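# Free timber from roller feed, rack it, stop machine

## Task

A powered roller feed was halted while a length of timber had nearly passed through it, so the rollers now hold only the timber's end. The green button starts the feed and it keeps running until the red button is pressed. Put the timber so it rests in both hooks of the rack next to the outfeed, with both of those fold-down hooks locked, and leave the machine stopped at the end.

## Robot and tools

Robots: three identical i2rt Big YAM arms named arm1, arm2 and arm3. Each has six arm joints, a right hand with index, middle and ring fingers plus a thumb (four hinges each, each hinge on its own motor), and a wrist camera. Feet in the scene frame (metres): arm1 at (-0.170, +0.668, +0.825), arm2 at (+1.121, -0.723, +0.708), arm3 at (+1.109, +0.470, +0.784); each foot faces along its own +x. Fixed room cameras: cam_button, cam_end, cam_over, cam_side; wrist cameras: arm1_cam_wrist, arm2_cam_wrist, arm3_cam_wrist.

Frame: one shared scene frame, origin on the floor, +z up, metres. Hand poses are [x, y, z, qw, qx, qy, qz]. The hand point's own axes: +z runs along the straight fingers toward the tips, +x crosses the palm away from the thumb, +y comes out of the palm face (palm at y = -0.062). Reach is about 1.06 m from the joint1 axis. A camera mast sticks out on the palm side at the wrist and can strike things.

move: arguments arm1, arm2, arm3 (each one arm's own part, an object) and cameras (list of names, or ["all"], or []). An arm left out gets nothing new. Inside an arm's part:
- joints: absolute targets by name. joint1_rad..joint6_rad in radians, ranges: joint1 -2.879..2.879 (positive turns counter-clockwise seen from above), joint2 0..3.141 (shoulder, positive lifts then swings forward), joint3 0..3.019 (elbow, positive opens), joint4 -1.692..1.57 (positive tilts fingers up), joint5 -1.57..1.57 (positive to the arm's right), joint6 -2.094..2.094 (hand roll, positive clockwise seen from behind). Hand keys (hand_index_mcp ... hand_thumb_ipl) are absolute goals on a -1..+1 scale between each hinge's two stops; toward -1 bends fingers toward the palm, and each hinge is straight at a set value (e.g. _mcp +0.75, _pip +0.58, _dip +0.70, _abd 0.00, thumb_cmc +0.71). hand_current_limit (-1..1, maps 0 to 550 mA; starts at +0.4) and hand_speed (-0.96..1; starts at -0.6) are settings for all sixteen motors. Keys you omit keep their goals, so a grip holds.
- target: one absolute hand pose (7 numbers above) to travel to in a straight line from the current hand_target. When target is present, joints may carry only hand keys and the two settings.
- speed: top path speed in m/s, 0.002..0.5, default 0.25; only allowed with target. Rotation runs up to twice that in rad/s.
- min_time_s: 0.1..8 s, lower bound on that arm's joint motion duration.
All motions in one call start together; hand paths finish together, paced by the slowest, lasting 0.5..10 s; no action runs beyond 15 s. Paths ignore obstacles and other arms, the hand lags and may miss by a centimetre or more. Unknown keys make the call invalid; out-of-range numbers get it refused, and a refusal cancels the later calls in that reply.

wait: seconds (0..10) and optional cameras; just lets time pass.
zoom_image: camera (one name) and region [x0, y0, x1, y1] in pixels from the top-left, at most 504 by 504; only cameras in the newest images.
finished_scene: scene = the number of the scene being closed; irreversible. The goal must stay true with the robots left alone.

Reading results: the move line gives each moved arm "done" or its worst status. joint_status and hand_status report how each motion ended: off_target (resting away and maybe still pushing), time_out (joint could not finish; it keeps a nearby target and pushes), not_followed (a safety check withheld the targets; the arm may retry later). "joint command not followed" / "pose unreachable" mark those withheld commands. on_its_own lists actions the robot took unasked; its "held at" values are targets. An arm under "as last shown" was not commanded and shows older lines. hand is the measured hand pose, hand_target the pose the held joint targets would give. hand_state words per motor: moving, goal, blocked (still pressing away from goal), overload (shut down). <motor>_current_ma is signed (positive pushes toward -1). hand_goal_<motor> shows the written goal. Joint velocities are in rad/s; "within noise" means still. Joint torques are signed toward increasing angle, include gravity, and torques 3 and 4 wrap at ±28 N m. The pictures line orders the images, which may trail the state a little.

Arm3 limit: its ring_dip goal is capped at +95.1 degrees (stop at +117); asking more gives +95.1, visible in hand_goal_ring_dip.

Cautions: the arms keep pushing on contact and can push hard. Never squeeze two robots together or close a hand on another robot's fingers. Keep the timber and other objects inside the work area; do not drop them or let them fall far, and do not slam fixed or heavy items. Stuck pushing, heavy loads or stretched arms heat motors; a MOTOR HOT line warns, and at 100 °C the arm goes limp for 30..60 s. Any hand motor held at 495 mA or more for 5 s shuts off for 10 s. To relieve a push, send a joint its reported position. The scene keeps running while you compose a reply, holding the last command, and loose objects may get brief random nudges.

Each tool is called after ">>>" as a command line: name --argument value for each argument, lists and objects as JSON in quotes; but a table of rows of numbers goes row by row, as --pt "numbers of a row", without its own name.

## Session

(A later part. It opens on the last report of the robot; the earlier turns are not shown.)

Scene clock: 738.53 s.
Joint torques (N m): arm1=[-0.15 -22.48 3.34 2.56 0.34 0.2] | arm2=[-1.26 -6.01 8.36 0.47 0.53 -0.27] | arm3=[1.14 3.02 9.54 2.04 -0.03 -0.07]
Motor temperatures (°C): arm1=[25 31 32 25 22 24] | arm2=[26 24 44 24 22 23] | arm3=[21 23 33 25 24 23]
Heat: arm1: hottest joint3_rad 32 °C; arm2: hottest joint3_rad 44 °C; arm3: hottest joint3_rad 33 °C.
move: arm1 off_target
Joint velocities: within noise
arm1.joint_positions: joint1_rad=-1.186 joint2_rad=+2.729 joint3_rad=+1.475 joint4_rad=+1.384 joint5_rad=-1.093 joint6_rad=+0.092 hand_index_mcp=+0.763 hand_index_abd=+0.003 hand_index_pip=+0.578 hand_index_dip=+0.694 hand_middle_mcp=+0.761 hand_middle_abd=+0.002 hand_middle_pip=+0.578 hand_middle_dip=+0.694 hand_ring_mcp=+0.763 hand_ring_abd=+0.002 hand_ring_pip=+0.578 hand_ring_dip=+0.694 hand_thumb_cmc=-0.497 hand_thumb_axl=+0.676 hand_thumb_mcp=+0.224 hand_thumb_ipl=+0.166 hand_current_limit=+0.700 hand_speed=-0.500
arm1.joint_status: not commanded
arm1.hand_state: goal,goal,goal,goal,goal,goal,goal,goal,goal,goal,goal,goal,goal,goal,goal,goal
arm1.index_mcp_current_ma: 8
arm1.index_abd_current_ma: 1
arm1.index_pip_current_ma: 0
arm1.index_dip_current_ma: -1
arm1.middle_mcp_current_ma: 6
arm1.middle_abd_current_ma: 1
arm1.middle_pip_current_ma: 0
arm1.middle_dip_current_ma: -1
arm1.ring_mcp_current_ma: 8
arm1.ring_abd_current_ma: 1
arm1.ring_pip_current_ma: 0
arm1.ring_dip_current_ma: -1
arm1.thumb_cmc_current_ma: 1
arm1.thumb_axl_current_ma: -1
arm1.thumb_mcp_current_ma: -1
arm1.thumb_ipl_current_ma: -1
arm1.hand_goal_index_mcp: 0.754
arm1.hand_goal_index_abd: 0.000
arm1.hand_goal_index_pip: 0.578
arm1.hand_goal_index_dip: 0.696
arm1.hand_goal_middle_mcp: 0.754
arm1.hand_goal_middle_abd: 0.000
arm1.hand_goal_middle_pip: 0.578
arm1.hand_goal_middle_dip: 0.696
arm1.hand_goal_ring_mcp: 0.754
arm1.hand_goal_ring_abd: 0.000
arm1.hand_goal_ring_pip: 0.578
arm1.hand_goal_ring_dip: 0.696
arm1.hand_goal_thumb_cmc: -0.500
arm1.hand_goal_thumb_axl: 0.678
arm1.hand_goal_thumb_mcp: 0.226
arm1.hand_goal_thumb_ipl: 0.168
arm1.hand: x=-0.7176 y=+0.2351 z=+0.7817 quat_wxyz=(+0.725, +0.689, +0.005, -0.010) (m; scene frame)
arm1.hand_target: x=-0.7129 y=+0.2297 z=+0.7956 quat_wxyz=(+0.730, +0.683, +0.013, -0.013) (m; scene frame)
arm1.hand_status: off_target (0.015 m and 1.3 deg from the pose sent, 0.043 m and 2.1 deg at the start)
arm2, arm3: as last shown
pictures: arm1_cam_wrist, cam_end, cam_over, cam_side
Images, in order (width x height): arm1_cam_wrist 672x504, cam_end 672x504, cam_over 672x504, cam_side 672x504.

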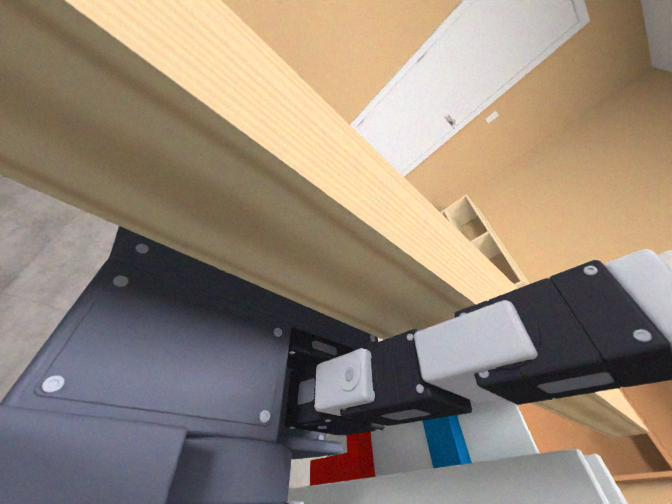

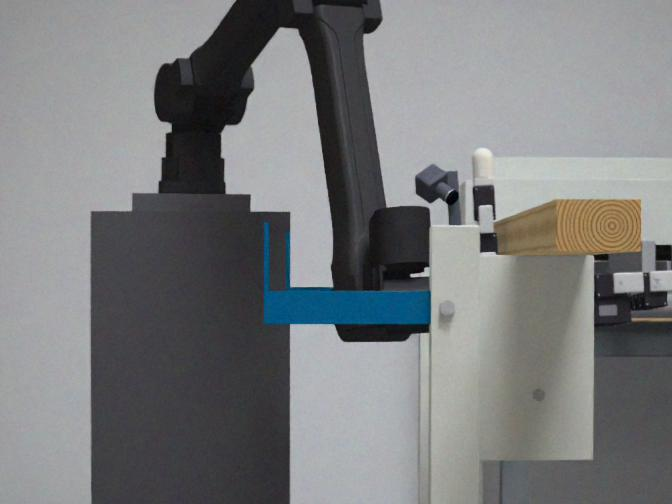

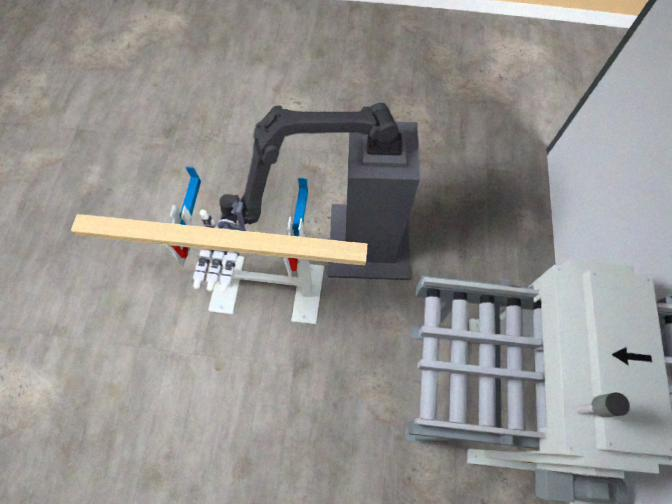

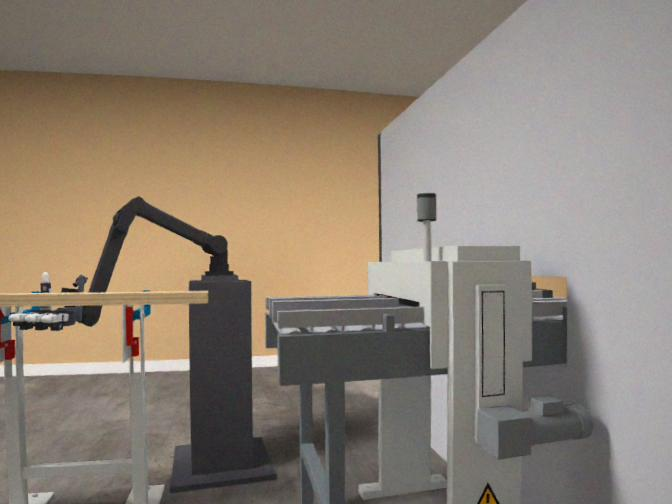

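>>> move --arm1 '{"target": [-0.712, 0.230, 0.815, 0.735, 0.678, 0.012, -0.012], "speed": 0.04}'

>>> move --arm1 '{"joints": {"hand_speed": -0.6, "hand_index_pip": -0.74, "hand_middle_pip": -0.74, "hand_ring_pip": -0.74, "hand_index_dip": -0.1, "hand_middle_dip": -0.1, "hand_ring_dip": -0.1, "hand_thumb_cmc": -0.75, "hand_thumb_mcp": -0.2, "hand_thumb_ipl": -0.2}}'

>>> move --arm1 '{"joints": {"hand_index_pip": -0.98, "hand_middle_pip": -0.98, "hand_ring_pip": -0.98, "hand_index_dip": -0.6, "hand_middle_dip": -0.6, "hand_ring_dip": -0.6, "hand_thumb_cmc": -0.75, "hand_thumb_mcp": -0.45, "hand_thumb_ipl": -0.5}}' --cameras '["cam_over", "cam_end", "cam_side"]'

>>> zoom_image --camera "cam_side" --region '[0, 260, 170, 370]'

Scene clock: 746.33 s.
Joint torques (N m): arm1=[-0.97 -22.48 3.4 2.54 0.39 0.2] | arm2=[-1.9 -6.01 8.53 0.28 0.48 -0.24] | arm3=[0.97 3.08 9.51 1.98 -0.03 -0.08]
Motor temperatures (°C): arm1=[25 32 32 25 22 24] | arm2=[26 24 44 24 22 23] | arm3=[21 23 33 25 24 23]
Heat: arm1: hottest joint2_rad 32 °C; arm2: hottest joint3_rad 44 °C; arm3: hottest joint3_rad 33 °C.
move: arm1 off_target
Joint velocities: within noise
arm1.joint_positions: joint1_rad=-1.186 joint2_rad=+2.695 joint3_rad=+1.449 joint4_rad=+1.398 joint5_rad=-1.089 joint6_rad=+0.116 hand_index_mcp=+0.763 hand_index_abd=+0.003 hand_index_pip=+0.578 hand_index_dip=+0.694 hand_middle_mcp=+0.762 hand_middle_abd=+0.002 hand_middle_pip=+0.578 hand_middle_dip=+0.694 hand_ring_mcp=+0.763 hand_ring_abd=+0.002 hand_ring_pip=+0.578 hand_ring_dip=+0.694 hand_thumb_cmc=-0.498 hand_thumb_axl=+0.676 hand_thumb_mcp=+0.224 hand_thumb_ipl=+0.166 hand_current_limit=+0.700 hand_speed=-0.500
arm1.joint_status: not commanded
arm1.hand_state: goal,goal,goal,goal,goal,goal,goal,goal,goal,goal,goal,goal,goal,goal,goal,goal
arm1.index_mcp_current_ma: 8
arm1.index_abd_current_ma: 1
arm1.index_pip_current_ma: 0
arm1.index_dip_current_ma: -1
arm1.middle_mcp_current_ma: 6
arm1.middle_abd_current_ma: 1
arm1.middle_pip_current_ma: 0
arm1.middle_dip_current_ma: -1
arm1.ring_mcp_current_ma: 8
arm1.ring_abd_current_ma: 1
arm1.ring_pip_current_ma: 0
arm1.ring_dip_current_ma: -1
arm1.thumb_cmc_current_ma: 1
arm1.thumb_axl_current_ma: -1
arm1.thumb_mcp_current_ma: -1
arm1.thumb_ipl_current_ma: -1
arm1.hand_goal_index_mcp: 0.754
arm1.hand_goal_index_abd: 0.000
arm1.hand_goal_index_pip: 0.578
arm1.hand_goal_index_dip: 0.696
arm1.hand_goal_middle_mcp: 0.754
arm1.hand_goal_middle_abd: 0.000
arm1.hand_goal_middle_pip: 0.578
arm1.hand_goal_middle_dip: 0.696
arm1.hand_goal_ring_mcp: 0.754
arm1.hand_goal_ring_abd: 0.000
arm1.hand_goal_ring_pip: 0.578
arm1.hand_goal_ring_dip: 0.696
arm1.hand_goal_thumb_cmc: -0.500
arm1.hand_goal_thumb_axl: 0.678
arm1.hand_goal_thumb_mcp: 0.226
arm1.hand_goal_thumb_ipl: 0.168
arm1.hand: x=-0.7178 y=+0.2363 z=+0.7984 quat_wxyz=(+0.728, +0.685, +0.002, -0.009) (m; scene frame)
arm1.hand_target: x=-0.7126 y=+0.2303 z=+0.8149 quat_wxyz=(+0.735, +0.678, +0.013, -0.013) (m; scene frame)
arm1.hand_status: off_target (0.019 m and 1.7 deg from the pose sent, 0.034 m and 1.9 deg at the start)
arm2, arm3: as last shown
pictures: none

Scene clock: 747.70 s.
Joint torques (N m): arm1=[0.03 -22.01 3.47 2.37 0.33 0.13] | arm2=[-1.55 -6.12 8.51 0.55 0.54 -0.31] | arm3=[1.14 3.25 9.52 1.98 -0.04 -0.09]
Motor temperatures (°C): arm1=[25 32 32 25 22 24] | arm2=[26 24 44 24 22 23] | arm3=[21 23 33 25 24 23]
Heat: arm1: hottest joint2_rad 32 °C; arm2: hottest joint3_rad 44 °C; arm3: hottest joint3_rad 33 °C.
move: arm1 off_target
Joint velocities: within noise
arm1.joint_positions: joint1_rad=-1.198 joint2_rad=+2.695 joint3_rad=+1.446 joint4_rad=+1.402 joint5_rad=-1.088 joint6_rad=+0.124 hand_index_mcp=+0.763 hand_index_abd=+0.003 hand_index_pip=-0.727 hand_index_dip=-0.097 hand_middle_mcp=+0.763 hand_middle_abd=+0.002 hand_middle_pip=-0.719 hand_middle_dip=-0.097 hand_ring_mcp=+0.765 hand_ring_abd=+0.002 hand_ring_pip=-0.719 hand_ring_dip=-0.096 hand_thumb_cmc=-0.747 hand_thumb_axl=+0.674 hand_thumb_mcp=-0.182 hand_thumb_ipl=-0.199 hand_current_limit=+0.700 hand_speed=-0.600
arm1.joint_status: hand_middle_pip off_target (ended at -0.719, target -0.740); hand_ring_pip off_target (ended at -0.719, target -0.740); the others done
arm1.hand_state: goal,goal,goal,goal,goal,goal,blocked,goal,goal,goal,blocked,goal,goal,goal,goal,goal
arm1.index_mcp_current_ma: 8
arm1.index_abd_current_ma: 1
arm1.index_pip_current_ma: 13
arm1.index_dip_current_ma: 1
arm1.middle_mcp_current_ma: 8
arm1.middle_abd_current_ma: 1
arm1.middle_pip_current_ma: 26
arm1.middle_dip_current_ma: 2
arm1.ring_mcp_current_ma: 11
arm1.ring_abd_current_ma: 1
arm1.ring_pip_current_ma: 27
arm1.ring_dip_current_ma: 2
arm1.thumb_cmc_current_ma: 2
arm1.thumb_axl_current_ma: -3
arm1.thumb_mcp_current_ma: 31
arm1.thumb_ipl_current_ma: 0
arm1.hand_goal_index_mcp: 0.754
arm1.hand_goal_index_abd: 0.000
arm1.hand_goal_index_pip: -0.740
arm1.hand_goal_index_dip: -0.100
arm1.hand_goal_middle_mcp: 0.754
arm1.hand_goal_middle_abd: 0.000
arm1.hand_goal_middle_pip: -0.740
arm1.hand_goal_middle_dip: -0.100
arm1.hand_goal_ring_mcp: 0.754
arm1.hand_goal_ring_abd: 0.000
arm1.hand_goal_ring_pip: -0.740
arm1.hand_goal_ring_dip: -0.100
arm1.hand_goal_thumb_cmc: -0.750
arm1.hand_goal_thumb_axl: 0.678
arm1.hand_goal_thumb_mcp: -0.200
arm1.hand_goal_thumb_ipl: -0.200
arm1.hand: x=-0.7228 y=+0.2437 z=+0.7982 quat_wxyz=(+0.728, +0.685, -0.005, -0.012) (m; scene frame)
arm1.hand_target: x=-0.7168 y=+0.2356 z=+0.8143 quat_wxyz=(+0.734, +0.679, +0.009, -0.015) (m; scene frame)
arm1.hand_status: not commanded
arm2, arm3: as last shown
pictures: none

Scene clock: 748.47 s.
Joint torques (N m): arm1=[-0.03 -21.01 3.69 2.3 0.17 -0.32] | arm2=[-1.73 -6.18 8.31 0.23 0.49 -0.26] | arm3=[1.14 2.96 9.54 2.04 -0.05 -0.08]
Motor temperatures (°C): arm1=[25 32 32 25 22 24] | arm2=[26 24 44 24 22 23] | arm3=[21 23 33 25 24 23]
Heat: arm1: hottest joint2_rad 32 °C; arm2: hottest joint3_rad 44 °C; arm3: hottest joint3_rad 33 °C.
move: arm1 off_target
Joint velocities: within noise
arm1.joint_positions: joint1_rad=-1.189 joint2_rad=+2.686 joint3_rad=+1.443 joint4_rad=+1.404 joint5_rad=-1.076 joint6_rad=+0.168 hand_index_mcp=+0.780 hand_index_abd=+0.006 hand_index_pip=-0.740 hand_index_dip=-0.186 hand_middle_mcp=+0.780 hand_middle_abd=+0.007 hand_middle_pip=-0.735 hand_middle_dip=-0.220 hand_ring_mcp=+0.792 hand_ring_abd=+0.006 hand_ring_pip=-0.738 hand_ring_dip=-0.245 hand_thumb_cmc=-0.734 hand_thumb_axl=+0.661 hand_thumb_mcp=-0.202 hand_thumb_ipl=-0.499 hand_current_limit=+0.700 hand_speed=-0.600
arm1.joint_status: hand_index_pip off_target (ended at -0.740, target -0.980); hand_index_dip off_target (ended at -0.186, target -0.600); hand_middle_pip off_target (ended at -0.735, target -0.980); hand_middle_dip off_target (ended at -0.220, target -0.600); hand_ring_pip off_target (ended at -0.738, target -0.980); hand_ring_dip off_target (ended at -0.245, target -0.600); hand_thumb_mcp off_target (ended at -0.202, target -0.450); the others done
arm1.hand_state: blocked,goal,blocked,blocked,blocked,goal,blocked,blocked,blocked,goal,blocked,blocked,goal,goal,blocked,goal
arm1.index_mcp_current_ma: 39
arm1.index_abd_current_ma: 4
arm1.index_pip_current_ma: 467
arm1.index_dip_current_ma: 467
arm1.middle_mcp_current_ma: 39
arm1.middle_abd_current_ma: 4
arm1.middle_pip_current_ma: 468
arm1.middle_dip_current_ma: 467
arm1.ring_mcp_current_ma: 68
arm1.ring_abd_current_ma: 4
arm1.ring_pip_current_ma: 468
arm1.ring_dip_current_ma: 468
arm1.thumb_cmc_current_ma: 17
arm1.thumb_axl_current_ma: -25
arm1.thumb_mcp_current_ma: 468
arm1.thumb_ipl_current_ma: 0
arm1.hand_goal_index_mcp: 0.754
arm1.hand_goal_index_abd: 0.000
arm1.hand_goal_index_pip: -0.980
arm1.hand_goal_index_dip: -0.600
arm1.hand_goal_middle_mcp: 0.754
arm1.hand_goal_middle_abd: 0.000
arm1.hand_goal_middle_pip: -0.980
arm1.hand_goal_middle_dip: -0.600
arm1.hand_goal_ring_mcp: 0.754
arm1.hand_goal_ring_abd: 0.000
arm1.hand_goal_ring_pip: -0.980
arm1.hand_goal_ring_dip: -0.600
arm1.hand_goal_thumb_cmc: -0.750
arm1.hand_goal_thumb_axl: 0.678
arm1.hand_goal_thumb_mcp: -0.450
arm1.hand_goal_thumb_ipl: -0.500
arm1.hand: x=-0.7252 y=+0.2389 z=+0.8029 quat_wxyz=(+0.730, +0.683, -0.019, +0.002) (m; scene frame)
arm1.hand_target: x=-0.7151 y=+0.2317 z=+0.8149 quat_wxyz=(+0.735, +0.678, +0.008, -0.016) (m; scene frame)
arm1.hand_status: not commanded
arm2, arm3: as last shown
pictures: cam_end, cam_over, cam_side
Images, in order (width x height): cam_end 672x504, cam_over 672x504, cam_side 672x504.

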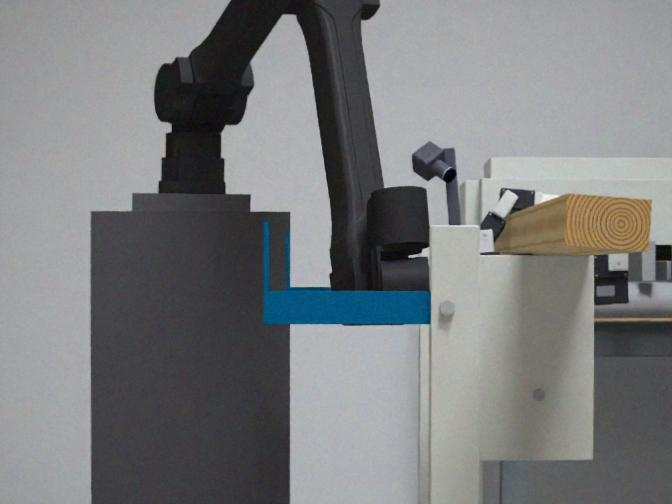

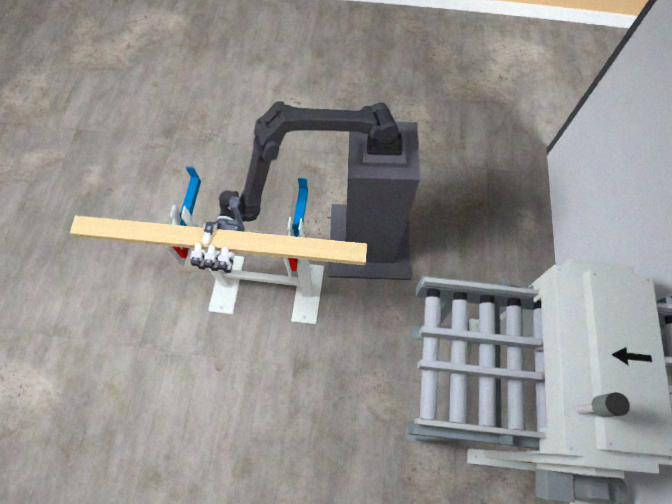

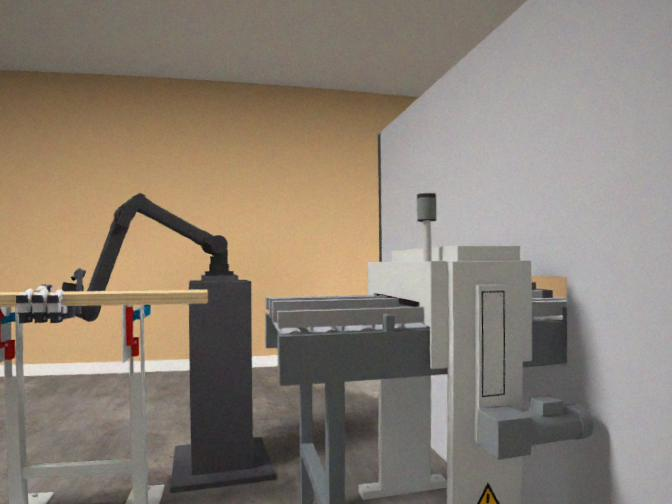

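Scaled by 2.965 from the camera's 672x504 image, which has a finer 960x720 frame.

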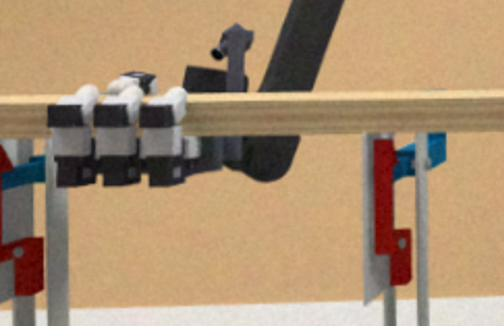

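>>> move --arm1 '{"target": [-0.70, 0.245, 0.94, 0.775, 0.630, 0.034, -0.0275], "speed": 0.08}' --cameras '["cam_over", "cam_end", "cam_side"]'

Scene clock: 754.53 s.
Joint torques (N m): arm1=[-0.73 -26.99 4.55 3.66 0.31 0.19] | arm2=[-1.2 -5.54 8.39 0.49 0.54 -0.3] | arm3=[0.91 2.96 9.46 1.98 -0.04 -0.09]
Motor temperatures (°C): arm1=[25 32 31 25 22 24] | arm2=[26 24 44 24 22 23] | arm3=[21 23 33 25 24 23]
Heat: arm1: hottest joint2_rad 32 °C; arm2: hottest joint3_rad 44 °C; arm3: hottest joint3_rad 33 °C.
move: arm1 off_target
Joint velocities: within noise
arm1.joint_positions: joint1_rad=-1.181 joint2_rad=+2.542 joint3_rad=+1.294 joint4_rad=+1.491 joint5_rad=-1.085 joint6_rad=+0.240 hand_index_mcp=+0.784 hand_index_abd=+0.007 hand_index_pip=-0.740 hand_index_dip=-0.186 hand_middle_mcp=+0.783 hand_middle_abd=+0.007 hand_middle_pip=-0.735 hand_middle_dip=-0.222 hand_ring_mcp=+0.792 hand_ring_abd=+0.007 hand_ring_pip=-0.738 hand_ring_dip=-0.250 hand_thumb_cmc=-0.731 hand_thumb_axl=+0.661 hand_thumb_mcp=-0.205 hand_thumb_ipl=-0.499 hand_current_limit=+0.700 hand_speed=-0.600
arm1.joint_status: not commanded
arm1.hand_state: blocked,goal,blocked,blocked,blocked,goal,blocked,blocked,blocked,goal,blocked,blocked,goal,goal,blocked,goal
arm1.index_mcp_current_ma: 48
arm1.index_abd_current_ma: 4
arm1.index_pip_current_ma: 467
arm1.index_dip_current_ma: 467
arm1.middle_mcp_current_ma: 45
arm1.middle_abd_current_ma: 4
arm1.middle_pip_current_ma: 467
arm1.middle_dip_current_ma: 467
arm1.ring_mcp_current_ma: 68
arm1.ring_abd_current_ma: 4
arm1.ring_pip_current_ma: 467
arm1.ring_dip_current_ma: 468
arm1.thumb_cmc_current_ma: 23
arm1.thumb_axl_current_ma: -25
arm1.thumb_mcp_current_ma: 468
arm1.thumb_ipl_current_ma: 0
arm1.hand_goal_index_mcp: 0.754
arm1.hand_goal_index_abd: 0.000
arm1.hand_goal_index_pip: -0.980
arm1.hand_goal_index_dip: -0.600
arm1.hand_goal_middle_mcp: 0.754
arm1.hand_goal_middle_abd: 0.000
arm1.hand_goal_middle_pip: -0.980
arm1.hand_goal_middle_dip: -0.600
arm1.hand_goal_ring_mcp: 0.754
arm1.hand_goal_ring_abd: 0.000
arm1.hand_goal_ring_pip: -0.980
arm1.hand_goal_ring_dip: -0.600
arm1.hand_goal_thumb_cmc: -0.750
arm1.hand_goal_thumb_axl: 0.678
arm1.hand_goal_thumb_mcp: -0.450
arm1.hand_goal_thumb_ipl: -0.500
arm1.hand: x=-0.6997 y=+0.2473 z=+0.8667 quat_wxyz=(+0.743, +0.669, -0.010, +0.010) (m; scene frame)
arm1.hand_target: x=-0.6967 y=+0.2426 z=+0.9354 quat_wxyz=(+0.765, +0.642, +0.039, -0.027) (m; scene frame)
arm1.hand_status: off_target (0.073 m and 8.8 deg from the pose sent, 0.140 m and 10.5 deg at the start; pose on its path clipped on 10 of 68 steps; a joint's target at an end of its range on 36 of 68 steps)
arm2.joint_positions: joint1_rad=+0.120 joint2_rad=+1.009 joint3_rad=+1.301 joint4_rad=-1.677 joint5_rad=+0.019 joint6_rad=+1.419 hand_index_mcp=+0.755 hand_index_abd=+0.001 hand_index_pip=+0.578 hand_index_dip=+0.697 hand_middle_mcp=+0.016 hand_middle_abd=+0.000 hand_middle_pip=-0.877 hand_middle_dip=-0.717 hand_ring_mcp=+0.012 hand_ring_abd=+0.000 hand_ring_pip=-0.857 hand_ring_dip=-0.738 hand_thumb_cmc=+0.715 hand_thumb_axl=+0.677 hand_thumb_mcp=+0.223 hand_thumb_ipl=+0.168 hand_current_limit=+0.400 hand_speed=-0.600
arm2.joint_status: not commanded
arm2.hand_state: goal,goal,goal,goal,goal,goal,goal,goal,goal,goal,goal,goal,goal,goal,goal,goal
arm2.index_mcp_current_ma: 2
arm2.index_abd_current_ma: 1
arm2.index_pip_current_ma: 5
arm2.index_dip_current_ma: 1
arm2.middle_mcp_current_ma: 48
arm2.middle_abd_current_ma: 0
arm2.middle_pip_current_ma: 6
arm2.middle_dip_current_ma: 5
arm2.ring_mcp_current_ma: 36
arm2.ring_abd_current_ma: 0
arm2.ring_pip_current_ma: 7
arm2.ring_dip_current_ma: 4
arm2.thumb_cmc_current_ma: 2
arm2.thumb_axl_current_ma: -1
arm2.thumb_mcp_current_ma: -8
arm2.thumb_ipl_current_ma: -1
arm2.hand_goal_index_mcp: 0.754
arm2.hand_goal_index_abd: 0.000
arm2.hand_goal_index_pip: 0.576
arm2.hand_goal_index_dip: 0.696
arm2.hand_goal_middle_mcp: 0.000
arm2.hand_goal_middle_abd: 0.000
arm2.hand_goal_middle_pip: -0.880
arm2.hand_goal_middle_dip: -0.720
arm2.hand_goal_ring_mcp: 0.000
arm2.hand_goal_ring_abd: 0.000
arm2.hand_goal_ring_pip: -0.860
arm2.hand_goal_ring_dip: -0.740
arm2.hand_goal_thumb_cmc: 0.714
arm2.hand_goal_thumb_axl: 0.678
arm2.hand_goal_thumb_mcp: 0.226
arm2.hand_goal_thumb_ipl: 0.168
arm2.hand: x=+1.1116 y=-0.4271 z=+1.0599 quat_wxyz=(-0.067, +0.506, +0.858, +0.061) (m; scene frame)
arm2.hand_target: x=+1.1163 y=-0.4302 z=+1.0620 quat_wxyz=(-0.062, +0.502, +0.860, +0.063) (m; scene frame)
arm2.hand_status: not commanded
arm3: as last shown
pictures: cam_end, cam_over, cam_side
Images, in order (width x height): cam_end 672x504, cam_over 672x504, cam_side 672x504.

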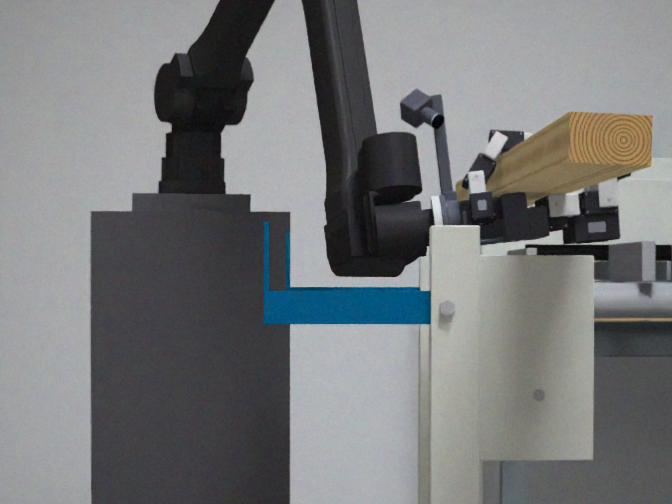

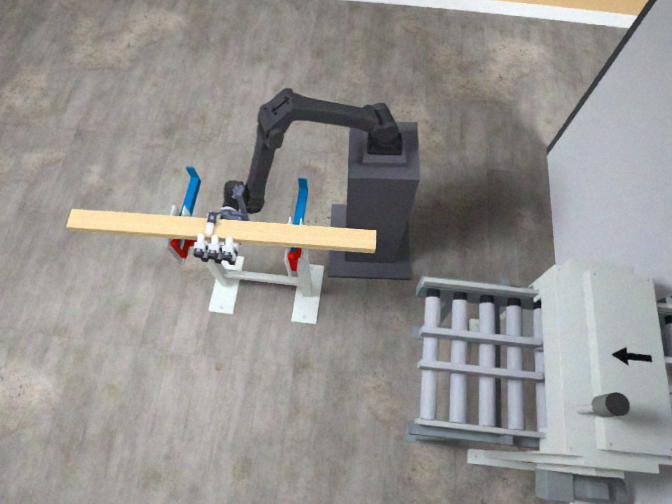

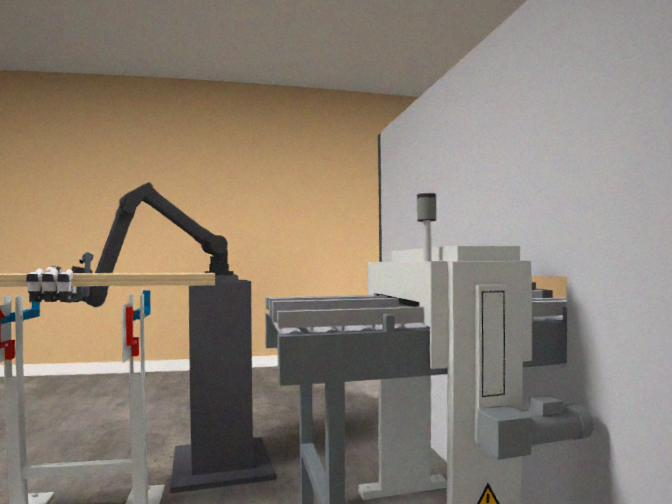

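>>> move --arm1 '{"target": [-0.69, 0.42, 0.945, 0.7651, 0.6422, 0.0467, -0.0392], "speed": 0.08}'

>>> move --arm1 '{"target": [-0.69, 0.423, 0.855, 0.765, 0.6422, 0.04, -0.034], "speed": 0.07}' --cameras '["cam_over", "cam_end", "cam_side"]'

Scene clock: 765.67 s.
Joint torques (N m): arm1=[-1.38 -24.12 3.62 3.03 0.1 -0.07] | arm2=[-1.26 -6.01 8.39 0.38 0.51 -0.24] | arm3=[0.79 3.08 9.52 2.03 -0.02 -0.08]
Motor temperatures (°C): arm1=[25 32 31 25 22 24] | arm2=[26 24 44 24 22 23] | arm3=[21 23 33 25 24 23]
Heat: arm1: hottest joint2_rad 32 °C; arm2: hottest joint3_rad 44 °C; arm3: hottest joint3_rad 33 °C.
move: arm1 off_target
Joint velocities: within noise
arm1.joint_positions: joint1_rad=-1.499 joint2_rad=+2.379 joint3_rad=+1.035 joint4_rad=+1.501 joint5_rad=-1.404 joint6_rad=+0.173 hand_index_mcp=+0.785 hand_index_abd=+0.007 hand_index_pip=-0.740 hand_index_dip=-0.186 hand_middle_mcp=+0.783 hand_middle_abd=+0.007 hand_middle_pip=-0.735 hand_middle_dip=-0.222 hand_ring_mcp=+0.792 hand_ring_abd=+0.007 hand_ring_pip=-0.738 hand_ring_dip=-0.250 hand_thumb_cmc=-0.731 hand_thumb_axl=+0.661 hand_thumb_mcp=-0.205 hand_thumb_ipl=-0.499 hand_current_limit=+0.700 hand_speed=-0.600
arm1.joint_status: not commanded
arm1.hand_state: blocked,goal,blocked,blocked,blocked,goal,blocked,blocked,blocked,goal,blocked,blocked,goal,goal,blocked,goal
arm1.index_mcp_current_ma: 50
arm1.index_abd_current_ma: 4
arm1.index_pip_current_ma: 467
arm1.index_dip_current_ma: 468
arm1.middle_mcp_current_ma: 45
arm1.middle_abd_current_ma: 4
arm1.middle_pip_current_ma: 468
arm1.middle_dip_current_ma: 467
arm1.ring_mcp_current_ma: 68
arm1.ring_abd_current_ma: 4
arm1.ring_pip_current_ma: 467
arm1.ring_dip_current_ma: 467
arm1.thumb_cmc_current_ma: 23
arm1.thumb_axl_current_ma: -25
arm1.thumb_mcp_current_ma: 468
arm1.thumb_ipl_current_ma: 0
arm1.hand_goal_index_mcp: 0.754
arm1.hand_goal_index_abd: 0.000
arm1.hand_goal_index_pip: -0.980
arm1.hand_goal_index_dip: -0.600
arm1.hand_goal_middle_mcp: 0.754
arm1.hand_goal_middle_abd: 0.000
arm1.hand_goal_middle_pip: -0.980
arm1.hand_goal_middle_dip: -0.600
arm1.hand_goal_ring_mcp: 0.754
arm1.hand_goal_ring_abd: 0.000
arm1.hand_goal_ring_pip: -0.980
arm1.hand_goal_ring_dip: -0.600
arm1.hand_goal_thumb_cmc: -0.750
arm1.hand_goal_thumb_axl: 0.678
arm1.hand_goal_thumb_mcp: -0.450
arm1.hand_goal_thumb_ipl: -0.500
arm1.hand: x=-0.6923 y=+0.4191 z=+0.8922 quat_wxyz=(+0.713, +0.701, -0.011, +0.004) (m; scene frame)
arm1.hand_target: x=-0.6920 y=+0.4216 z=+0.9440 quat_wxyz=(+0.719, +0.692, +0.040, -0.048) (m; scene frame)
arm1.hand_status: off_target (0.053 m and 12.3 deg from the pose sent, 0.190 m and 9.5 deg at the start; a joint's target at an end of its range on 87 of 87 steps)
arm2, arm3: as last shown
pictures: none

Scene clock: 767.60 s.
Joint torques (N m): arm1=[-1.85 -19.55 5.27 2.99 -0.03 -0.1] | arm2=[-1.73 -5.07 8.47 0.28 0.52 -0.28] | arm3=[0.97 2.9 9.57 2.02 -0.04 -0.08]
Motor temperatures (°C): arm1=[25 33 31 25 22 24] | arm2=[26 24 44 24 22 23] | arm3=[21 23 33 25 24 23]
Heat: arm1: hottest joint2_rad 33 °C; arm2: hottest joint3_rad 44 °C; arm3: hottest joint3_rad 33 °C.
move: arm1 off_target
Joint velocities: within noise
arm1.joint_positions: joint1_rad=-1.494 joint2_rad=+2.514 joint3_rad=+1.076 joint4_rad=+1.504 joint5_rad=-1.427 joint6_rad=+0.069 hand_index_mcp=+0.785 hand_index_abd=+0.007 hand_index_pip=-0.740 hand_index_dip=-0.186 hand_middle_mcp=+0.783 hand_middle_abd=+0.007 hand_middle_pip=-0.735 hand_middle_dip=-0.222 hand_ring_mcp=+0.792 hand_ring_abd=+0.007 hand_ring_pip=-0.738 hand_ring_dip=-0.250 hand_thumb_cmc=-0.731 hand_thumb_axl=+0.661 hand_thumb_mcp=-0.205 hand_thumb_ipl=-0.499 hand_current_limit=+0.700 hand_speed=-0.600
arm1.joint_status: not commanded
arm1.hand_state: blocked,goal,blocked,blocked,blocked,goal,blocked,blocked,blocked,goal,blocked,blocked,goal,goal,blocked,goal
arm1.index_mcp_current_ma: 50
arm1.index_abd_current_ma: 4
arm1.index_pip_current_ma: 467
arm1.index_dip_current_ma: 467
arm1.middle_mcp_current_ma: 45
arm1.middle_abd_current_ma: 4
arm1.middle_pip_current_ma: 467
arm1.middle_dip_current_ma: 468
arm1.ring_mcp_current_ma: 68
arm1.ring_abd_current_ma: 4
arm1.ring_pip_current_ma: 467
arm1.ring_dip_current_ma: 468
arm1.thumb_cmc_current_ma: 23
arm1.thumb_axl_current_ma: -25
arm1.thumb_mcp_current_ma: 468
arm1.thumb_ipl_current_ma: 0
arm1.hand_goal_index_mcp: 0.754
arm1.hand_goal_index_abd: 0.000
arm1.hand_goal_index_pip: -0.980
arm1.hand_goal_index_dip: -0.600
arm1.hand_goal_middle_mcp: 0.754
arm1.hand_goal_middle_abd: 0.000
arm1.hand_goal_middle_pip: -0.980
arm1.hand_goal_middle_dip: -0.600
arm1.hand_goal_ring_mcp: 0.754
arm1.hand_goal_ring_abd: 0.000
arm1.hand_goal_ring_pip: -0.980
arm1.hand_goal_ring_dip: -0.600
arm1.hand_goal_thumb_cmc: -0.750
arm1.hand_goal_thumb_axl: 0.678
arm1.hand_goal_thumb_mcp: -0.450
arm1.hand_goal_thumb_ipl: -0.500
arm1.hand: x=-0.6773 y=+0.4167 z=+0.8316 quat_wxyz=(+0.707, +0.707, +0.003, +0.008) (m; scene frame)
arm1.hand_target: x=-0.6878 y=+0.4208 z=+0.8552 quat_wxyz=(+0.711, +0.701, +0.041, -0.035) (m; scene frame)
arm1.hand_status: off_target (0.027 m and 11.8 deg from the pose sent, 0.038 m and 11.6 deg at the start; a joint's target at an end of its range on 58 of 58 steps)
arm2: as last shown
arm3.joint_positions: joint1_rad=+0.572 joint2_rad=+0.577 joint3_rad=+1.415 joint4_rad=-1.384 joint5_rad=-0.038 joint6_rad=+1.105 hand_index_mcp=+0.754 hand_index_abd=+0.000 hand_index_pip=+0.577 hand_index_dip=+0.696 hand_middle_mcp=+0.754 hand_middle_abd=+0.000 hand_middle_pip=+0.577 hand_middle_dip=+0.696 hand_ring_mcp=+0.754 hand_ring_abd=+0.000 hand_ring_pip=+0.577 hand_ring_dip=+0.696 hand_thumb_cmc=+0.714 hand_thumb_axl=+0.677 hand_thumb_mcp=+0.226 hand_thumb_ipl=+0.168 hand_current_limit=+0.400 hand_speed=-0.600
arm3.joint_status: not commanded
arm3.hand_state: goal,goal,goal,goal,goal,goal,goal,goal,goal,goal,goal,goal,goal,goal,goal,goal
arm3.index_mcp_current_ma: 0
arm3.index_abd_current_ma: 0
arm3.index_pip_current_ma: 0
arm3.index_dip_current_ma: 0
arm3.middle_mcp_current_ma: 0
arm3.middle_abd_current_ma: 0
arm3.middle_pip_current_ma: 0
arm3.middle_dip_current_ma: 0
arm3.ring_mcp_current_ma: 0
arm3.ring_abd_current_ma: 0
arm3.ring_pip_current_ma: 0
arm3.ring_dip_current_ma: 0
arm3.thumb_cmc_current_ma: 0
arm3.thumb_axl_current_ma: 0
arm3.thumb_mcp_current_ma: 0
arm3.thumb_ipl_current_ma: 0
arm3.hand_goal_index_mcp: 0.754
arm3.hand_goal_index_abd: 0.000
arm3.hand_goal_index_pip: 0.576
arm3.hand_goal_index_dip: 0.696
arm3.hand_goal_middle_mcp: 0.754
arm3.hand_goal_middle_abd: 0.000
arm3.hand_goal_middle_pip: 0.576
arm3.hand_goal_middle_dip: 0.696
arm3.hand_goal_ring_mcp: 0.754
arm3.hand_goal_ring_abd: 0.000
arm3.hand_goal_ring_pip: 0.576
arm3.hand_goal_ring_dip: 0.696
arm3.hand_goal_thumb_cmc: 0.714
arm3.hand_goal_thumb_axl: 0.678
arm3.hand_goal_thumb_mcp: 0.226
arm3.hand_goal_thumb_ipl: 0.168
arm3.hand: x=+1.1306 y=+0.2306 z=+1.3443 quat_wxyz=(+0.331, +0.830, -0.271, +0.359) (m; scene frame)
arm3.hand_target: x=+1.1291 y=+0.2335 z=+1.3554 quat_wxyz=(+0.339, +0.824, -0.269, +0.366) (m; scene frame)
arm3.hand_status: not commanded
pictures: cam_end, cam_over, cam_side
Images, in order (width x height): cam_end 672x504, cam_over 672x504, cam_side 672x504.

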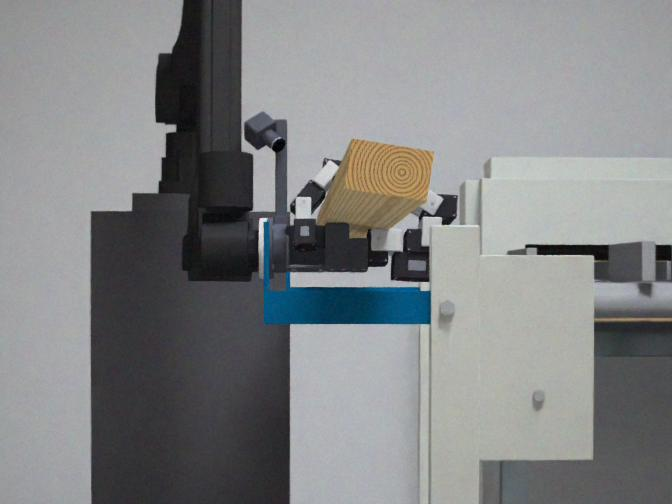

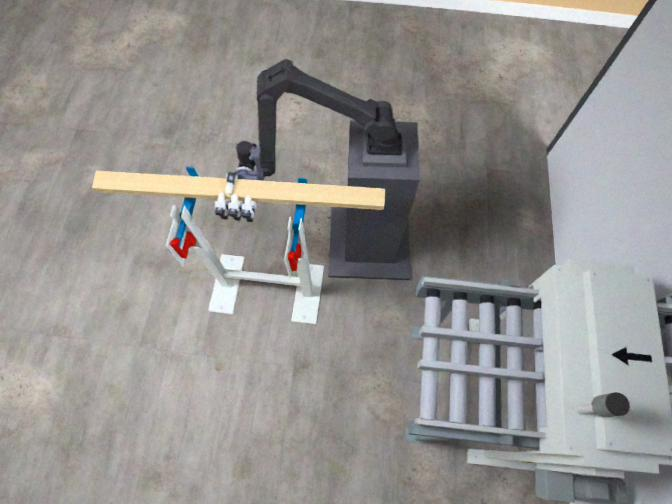

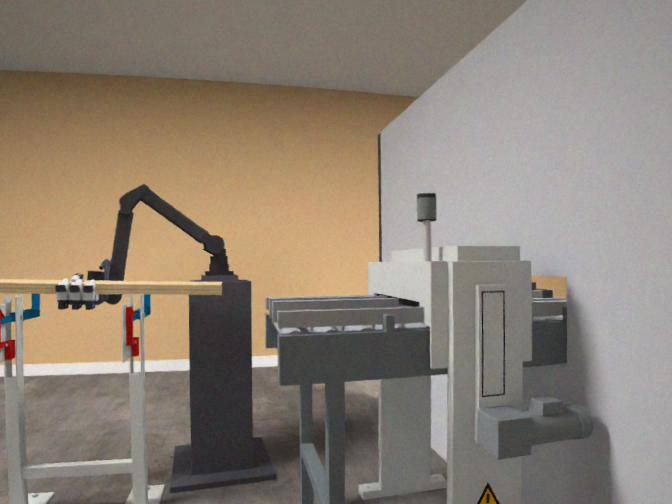

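>>> move --arm1 '{"target": [-0.688, 0.425, 0.805, 0.765, 0.6422, 0.035, -0.0295], "speed": 0.05}'

>>> move --arm1 '{"target": [-0.688, 0.425, 0.782, 0.765, 0.6422, 0.035, -0.0295], "speed": 0.03}' --cameras '["cam_over", "cam_end", "cam_side"]'

>>> zoom_image --camera "cam_side" --region '[0, 260, 240, 380]'

Scene clock: 774.83 s.
Joint torques (N m): arm1=[-1.67 -19.55 2.21 1.16 0.03 0.08] | arm2=[-1.38 -4.95 8.65 0.31 0.5 -0.26] | arm3=[0.97 3.14 9.48 1.98 -0.04 -0.08]
Motor temperatures (°C): arm1=[25 33 31 25 22 24] | arm2=[26 24 44 24 22 23] | arm3=[21 23 33 25 24 23]
Heat: arm1: hottest joint2_rad 33 °C; arm2: hottest joint3_rad 44 °C; arm3: hottest joint3_rad 33 °C.
move: arm1 not_followed
Joint velocities: within noise
arm1.joint_positions: joint1_rad=-1.497 joint2_rad=+2.614 joint3_rad=+1.118 joint4_rad=+1.504 joint5_rad=-1.432 joint6_rad=+0.038 hand_index_mcp=+0.785 hand_index_abd=+0.007 hand_index_pip=-0.740 hand_index_dip=-0.186 hand_middle_mcp=+0.783 hand_middle_abd=+0.007 hand_middle_pip=-0.735 hand_middle_dip=-0.222 hand_ring_mcp=+0.792 hand_ring_abd=+0.007 hand_ring_pip=-0.738 hand_ring_dip=-0.250 hand_thumb_cmc=-0.731 hand_thumb_axl=+0.661 hand_thumb_mcp=-0.205 hand_thumb_ipl=-0.499 hand_current_limit=+0.700 hand_speed=-0.600
arm1.joint_status: not commanded
arm1.hand_state: blocked,goal,blocked,blocked,blocked,goal,blocked,blocked,blocked,goal,blocked,blocked,goal,goal,blocked,goal
arm1.index_mcp_current_ma: 50
arm1.index_abd_current_ma: 4
arm1.index_pip_current_ma: 467
arm1.index_dip_current_ma: 468
arm1.middle_mcp_current_ma: 45
arm1.middle_abd_current_ma: 4
arm1.middle_pip_current_ma: 467
arm1.middle_dip_current_ma: 467
arm1.ring_mcp_current_ma: 68
arm1.ring_abd_current_ma: 4
arm1.ring_pip_current_ma: 467
arm1.ring_dip_current_ma: 467
arm1.thumb_cmc_current_ma: 23
arm1.thumb_axl_current_ma: -25
arm1.thumb_mcp_current_ma: 467
arm1.thumb_ipl_current_ma: 0
arm1.hand_goal_index_mcp: 0.754
arm1.hand_goal_index_abd: 0.000
arm1.hand_goal_index_pip: -0.980
arm1.hand_goal_index_dip: -0.600
arm1.hand_goal_middle_mcp: 0.754
arm1.hand_goal_middle_abd: 0.000
arm1.hand_goal_middle_pip: -0.980
arm1.hand_goal_middle_dip: -0.600
arm1.hand_goal_ring_mcp: 0.754
arm1.hand_goal_ring_abd: 0.000
arm1.hand_goal_ring_pip: -0.980
arm1.hand_goal_ring_dip: -0.600
arm1.hand_goal_thumb_cmc: -0.750
arm1.hand_goal_thumb_axl: 0.678
arm1.hand_goal_thumb_mcp: -0.450
arm1.hand_goal_thumb_ipl: -0.500
arm1.hand: x=-0.6725 y=+0.4189 z=+0.7876 quat_wxyz=(+0.704, +0.710, -0.006, +0.018) (m; scene frame)
arm1.hand_target: x=-0.6769 y=+0.4181 z=+0.7992 quat_wxyz=(+0.705, +0.709, +0.002, +0.010) (m; scene frame)
arm1.hand_status: not_followed (0.024 m and 12.7 deg from the pose sent, 0.030 m and 11.4 deg at the start; a joint's target at an end of its range on 61 of 63 steps)
arm2, arm3: as last shown
pictures: none
pose unreachable (arm1 arm): on one or more control steps of this call this arm could not follow its commanded pose, so it was not sent that pose on those steps. On the call's last step it was still not sent that pose. It may still have moved: this result reports where it is.
cause: moving toward the commanded pose would bring two parts of the arm too close to each other (its hand and another part of the arm, 4 mm apart when it was first held).

Scene clock: 778.77 s.
Joint torques (N m): arm1=[-1.61 -18.9 4.23 2.89 -0.19 0.01] | arm2=[-0.73 -5.54 8.49 0.4 0.48 -0.35] | arm3=[1.03 2.96 9.52 1.98 -0.05 -0.08]
Motor temperatures (°C): arm1=[25 33 31 25 22 24] | arm2=[26 24 44 24 22 23] | arm3=[21 23 33 25 24 23]
Heat: arm1: hottest joint2_rad 33 °C; arm2: hottest joint3_rad 44 °C; arm3: hottest joint3_rad 33 °C.
move: arm1 not_followed
Joint velocities: within noise
arm1.joint_positions: joint1_rad=-1.497 joint2_rad=+2.648 joint3_rad=+1.141 joint4_rad=+1.505 joint5_rad=-1.433 joint6_rad=+0.039 hand_index_mcp=+0.785 hand_index_abd=+0.007 hand_index_pip=-0.740 hand_index_dip=-0.186 hand_middle_mcp=+0.783 hand_middle_abd=+0.007 hand_middle_pip=-0.735 hand_middle_dip=-0.222 hand_ring_mcp=+0.792 hand_ring_abd=+0.007 hand_ring_pip=-0.738 hand_ring_dip=-0.250 hand_thumb_cmc=-0.731 hand_thumb_axl=+0.661 hand_thumb_mcp=-0.205 hand_thumb_ipl=-0.499 hand_current_limit=+0.700 hand_speed=-0.600
arm1.joint_status: not commanded
arm1.hand_state: blocked,goal,blocked,blocked,blocked,goal,blocked,blocked,blocked,goal,blocked,blocked,goal,goal,blocked,goal
arm1.index_mcp_current_ma: 50
arm1.index_abd_current_ma: 4
arm1.index_pip_current_ma: 467
arm1.index_dip_current_ma: 468
arm1.middle_mcp_current_ma: 45
arm1.middle_abd_current_ma: 4
arm1.middle_pip_current_ma: 467
arm1.middle_dip_current_ma: 467
arm1.ring_mcp_current_ma: 68
arm1.ring_abd_current_ma: 4
arm1.ring_pip_current_ma: 467
arm1.ring_dip_current_ma: 468
arm1.thumb_cmc_current_ma: 23
arm1.thumb_axl_current_ma: -25
arm1.thumb_mcp_current_ma: 467
arm1.thumb_ipl_current_ma: 0
arm1.hand_goal_index_mcp: 0.754
arm1.hand_goal_index_abd: 0.000
arm1.hand_goal_index_pip: -0.980
arm1.hand_goal_index_dip: -0.600
arm1.hand_goal_middle_mcp: 0.754
arm1.hand_goal_middle_abd: 0.000
arm1.hand_goal_middle_pip: -0.980
arm1.hand_goal_middle_dip: -0.600
arm1.hand_goal_ring_mcp: 0.754
arm1.hand_goal_ring_abd: 0.000
arm1.hand_goal_ring_pip: -0.980
arm1.hand_goal_ring_dip: -0.600
arm1.hand_goal_thumb_cmc: -0.750
arm1.hand_goal_thumb_axl: 0.678
arm1.hand_goal_thumb_mcp: -0.450
arm1.hand_goal_thumb_ipl: -0.500
arm1.on_its_own: joint2_rad is held at +2.634, not at its first target +2.493
arm1.hand: x=-0.6732 y=+0.4189 z=+0.7739 quat_wxyz=(+0.703, +0.710, -0.009, +0.022) (m; scene frame)
arm1.hand_target: x=-0.6820 y=+0.4215 z=+0.7906 quat_wxyz=(+0.708, +0.706, +0.020, -0.010) (m; scene frame)
arm1.hand_status: not_followed (0.018 m and 13.1 deg from the pose sent, 0.018 m and 12.7 deg at the start; a joint's target at an end of its range on 100 of 105 steps)
arm2, arm3: as last shown
pictures: cam_end, cam_over, cam_side
pose unreachable (arm1 arm): on one or more control steps of this call this arm could not follow its commanded pose, so it was not sent that pose on those steps. On the call's last step it was still not sent that pose. It may still have moved: this result reports where it is.
cause: moving toward the commanded pose would bring two parts of the arm too close to each other (its hand and another part of the arm, 4 mm apart when it was first held).
Images, in order (width x height): cam_end 672x504, cam_over 672x504, cam_side 672x504.

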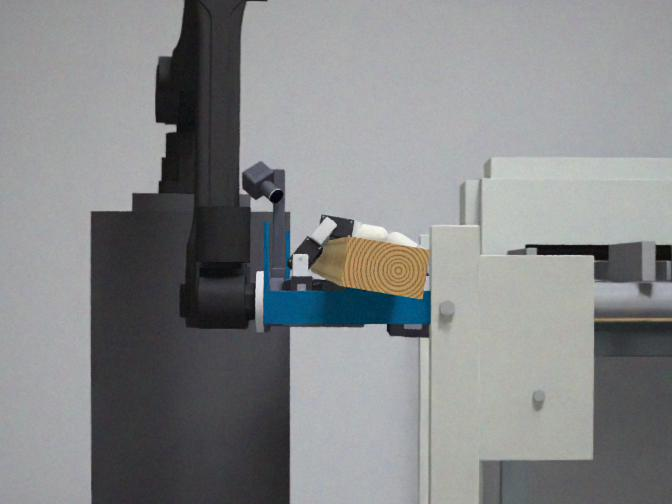

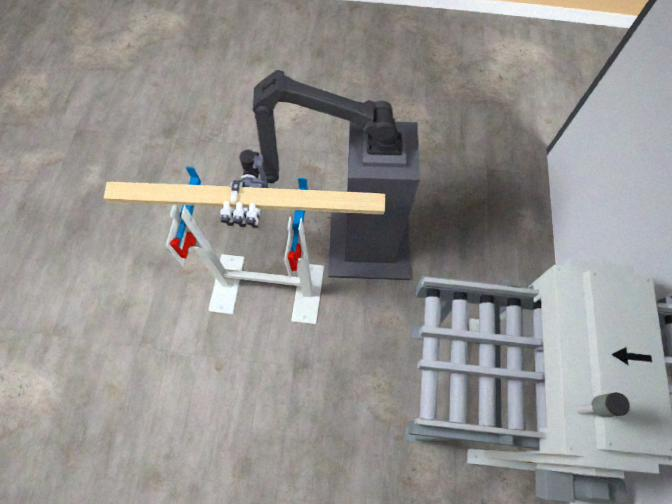

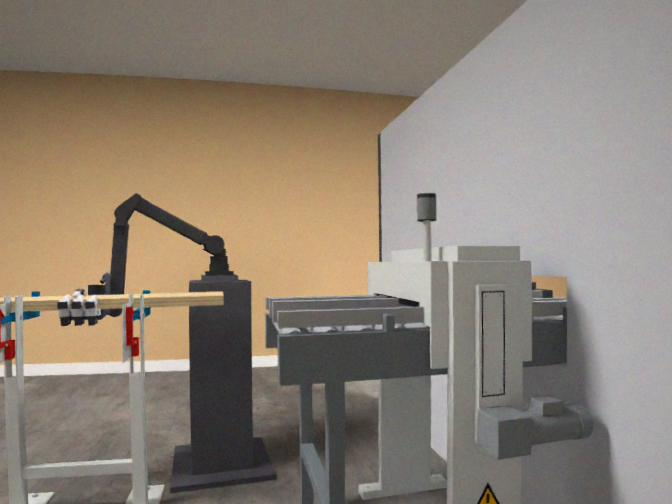

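Scaled by 2.100 from the camera's 672x504 image, which has a finer 960x720 frame.

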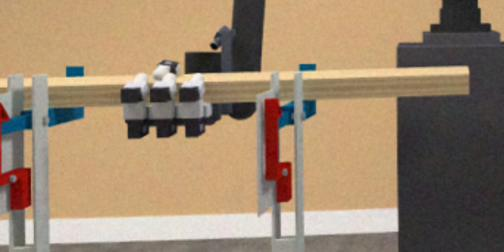

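>>> move --arm1 '{"target": [-0.684, 0.410, 0.768, 0.765, 0.6422, 0.035, -0.0295], "speed": 0.04}'

>>> move --arm1 '{"target": [-0.684, 0.410, 0.755, 0.765, 0.6422, 0.035, -0.0295], "speed": 0.03}' --cameras '["cam_over", "cam_end", "cam_side"]'

>>> zoom_image --camera "cam_side" --region '[0, 260, 240, 380]'

Scene clock: 789.13 s.
Joint torques (N m): arm1=[-0.26 -15.56 5.14 2.78 0.9 -0.52] | arm2=[-1.44 -6.01 8.4 0.23 0.48 -0.25] | arm3=[1.14 3.08 9.51 1.99 -0.04 -0.09]
Motor temperatures (°C): arm1=[25 33 31 25 22 24] | arm2=[26 24 44 24 22 23] | arm3=[21 23 33 25 24 23]
Heat: arm1: hottest joint2_rad 33 °C; arm2: hottest joint3_rad 44 °C; arm3: hottest joint3_rad 33 °C.
move: arm1 off_target
Joint velocities: within noise
arm1.joint_positions: joint1_rad=-1.496 joint2_rad=+2.669 joint3_rad=+1.193 joint4_rad=+1.510 joint5_rad=-1.430 joint6_rad=+0.059 hand_index_mcp=+0.785 hand_index_abd=+0.007 hand_index_pip=-0.740 hand_index_dip=-0.186 hand_middle_mcp=+0.783 hand_middle_abd=+0.007 hand_middle_pip=-0.735 hand_middle_dip=-0.222 hand_ring_mcp=+0.792 hand_ring_abd=+0.007 hand_ring_pip=-0.738 hand_ring_dip=-0.251 hand_thumb_cmc=-0.727 hand_thumb_axl=+0.661 hand_thumb_mcp=-0.205 hand_thumb_ipl=-0.499 hand_current_limit=+0.700 hand_speed=-0.600
arm1.joint_status: not commanded
arm1.hand_state: blocked,goal,blocked,blocked,blocked,goal,blocked,blocked,blocked,goal,blocked,blocked,blocked,goal,blocked,goal
arm1.index_mcp_current_ma: 50
arm1.index_abd_current_ma: 4
arm1.index_pip_current_ma: 467
arm1.index_dip_current_ma: 467
arm1.middle_mcp_current_ma: 45
arm1.middle_abd_current_ma: 4
arm1.middle_pip_current_ma: 467
arm1.middle_dip_current_ma: 468
arm1.ring_mcp_current_ma: 68
arm1.ring_abd_current_ma: 4
arm1.ring_pip_current_ma: 468
arm1.ring_dip_current_ma: 468
arm1.thumb_cmc_current_ma: 30
arm1.thumb_axl_current_ma: -25
arm1.thumb_mcp_current_ma: 468
arm1.thumb_ipl_current_ma: 0
arm1.hand_goal_index_mcp: 0.754
arm1.hand_goal_index_abd: 0.000
arm1.hand_goal_index_pip: -0.980
arm1.hand_goal_index_dip: -0.600
arm1.hand_goal_middle_mcp: 0.754
arm1.hand_goal_middle_abd: 0.000
arm1.hand_goal_middle_pip: -0.980
arm1.hand_goal_middle_dip: -0.600
arm1.hand_goal_ring_mcp: 0.754
arm1.hand_goal_ring_abd: 0.000
arm1.hand_goal_ring_pip: -0.980
arm1.hand_goal_ring_dip: -0.600
arm1.hand_goal_thumb_cmc: -0.750
arm1.hand_goal_thumb_axl: 0.678
arm1.hand_goal_thumb_mcp: -0.450
arm1.hand_goal_thumb_ipl: -0.500
arm1.hand: x=-0.6861 y=+0.4164 z=+0.7707 quat_wxyz=(+0.705, +0.709, -0.005, +0.017) (m; scene frame)
arm1.hand_target: x=-0.6841 y=+0.4105 z=+0.7675 quat_wxyz=(+0.708, +0.705, +0.033, -0.026) (m; scene frame)
arm1.hand_status: off_target (0.007 m and 12.4 deg from the pose sent, 0.015 m and 13.1 deg at the start; a joint's target at an end of its range on 80 of 82 steps)
arm2, arm3: as last shown
pictures: none

Scene clock: 792.43 s.
Joint torques (N m): arm1=[-0.85 -14.1 5.55 2.56 0.9 -0.76] | arm2=[-0.85 -5.19 8.51 0.43 0.53 -0.3] | arm3=[0.91 3.19 9.57 2 -0.05 -0.08]
Motor temperatures (°C): arm1=[25 33 31 25 22 24] | arm2=[26 24 44 24 22 23] | arm3=[21 23 33 25 24 23]
Heat: arm1: hottest joint2_rad 33 °C; arm2: hottest joint3_rad 44 °C; arm3: hottest joint3_rad 33 °C.
move: arm1 off_target
Joint velocities: within noise
arm1.joint_positions: joint1_rad=-1.493 joint2_rad=+2.677 joint3_rad=+1.213 joint4_rad=+1.516 joint5_rad=-1.428 joint6_rad=+0.072 hand_index_mcp=+0.785 hand_index_abd=+0.005 hand_index_pip=-0.740 hand_index_dip=-0.186 hand_middle_mcp=+0.778 hand_middle_abd=+0.006 hand_middle_pip=-0.735 hand_middle_dip=-0.222 hand_ring_mcp=+0.792 hand_ring_abd=+0.004 hand_ring_pip=-0.738 hand_ring_dip=-0.254 hand_thumb_cmc=-0.722 hand_thumb_axl=+0.661 hand_thumb_mcp=-0.205 hand_thumb_ipl=-0.499 hand_current_limit=+0.700 hand_speed=-0.600
arm1.joint_status: not commanded
arm1.hand_state: blocked,goal,blocked,blocked,blocked,goal,blocked,blocked,blocked,goal,blocked,blocked,blocked,goal,blocked,goal
arm1.index_mcp_current_ma: 50
arm1.index_abd_current_ma: 2
arm1.index_pip_current_ma: 467
arm1.index_dip_current_ma: 468
arm1.middle_mcp_current_ma: 34
arm1.middle_abd_current_ma: 3
arm1.middle_pip_current_ma: 467
arm1.middle_dip_current_ma: 468
arm1.ring_mcp_current_ma: 68
arm1.ring_abd_current_ma: 2
arm1.ring_pip_current_ma: 467
arm1.ring_dip_current_ma: 468
arm1.thumb_cmc_current_ma: 41
arm1.thumb_axl_current_ma: -25
arm1.thumb_mcp_current_ma: 468
arm1.thumb_ipl_current_ma: 0
arm1.hand_goal_index_mcp: 0.754
arm1.hand_goal_index_abd: 0.000
arm1.hand_goal_index_pip: -0.980
arm1.hand_goal_index_dip: -0.600
arm1.hand_goal_middle_mcp: 0.754
arm1.hand_goal_middle_abd: 0.000
arm1.hand_goal_middle_pip: -0.980
arm1.hand_goal_middle_dip: -0.600
arm1.hand_goal_ring_mcp: 0.754
arm1.hand_goal_ring_abd: 0.000
arm1.hand_goal_ring_pip: -0.980
arm1.hand_goal_ring_dip: -0.600
arm1.hand_goal_thumb_cmc: -0.750
arm1.hand_goal_thumb_axl: 0.678
arm1.hand_goal_thumb_mcp: -0.450
arm1.hand_goal_thumb_ipl: -0.500
arm1.hand: x=-0.6904 y=+0.4143 z=+0.7703 quat_wxyz=(+0.706, +0.708, -0.002, +0.015) (m; scene frame)
arm1.hand_target: x=-0.6834 y=+0.4099 z=+0.7552 quat_wxyz=(+0.708, +0.705, +0.035, -0.028) (m; scene frame)
arm1.hand_status: off_target (0.017 m and 12.1 deg from the pose sent, 0.017 m and 12.4 deg at the start; a joint's target at an end of its range on 99 of 99 steps)
arm2, arm3: as last shown
pictures: cam_end, cam_over, cam_side
Images, in order (width x height): cam_end 672x504, cam_over 672x504, cam_side 672x504.

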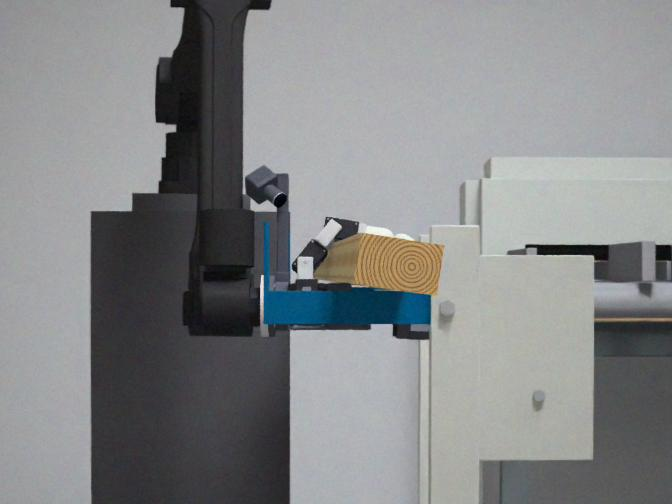

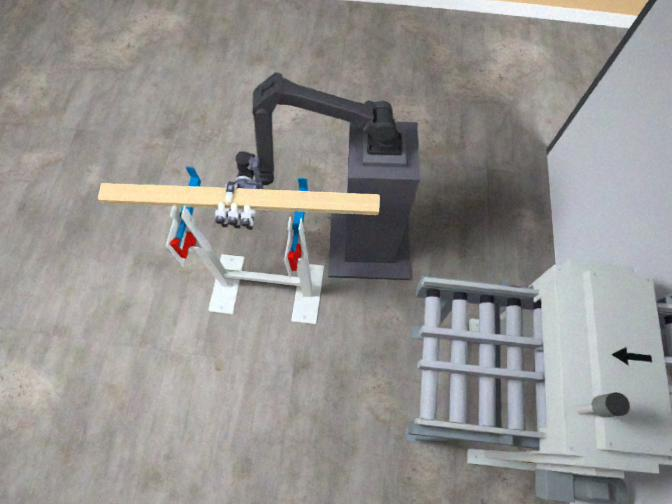

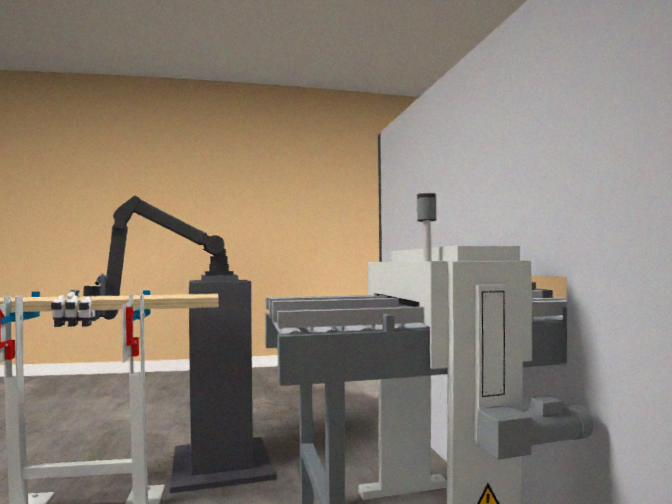

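Scaled by 2.100 from the camera's 672x504 image, which has a finer 960x720 frame.

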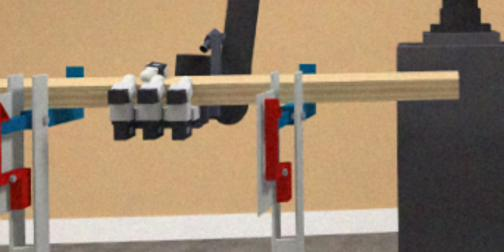

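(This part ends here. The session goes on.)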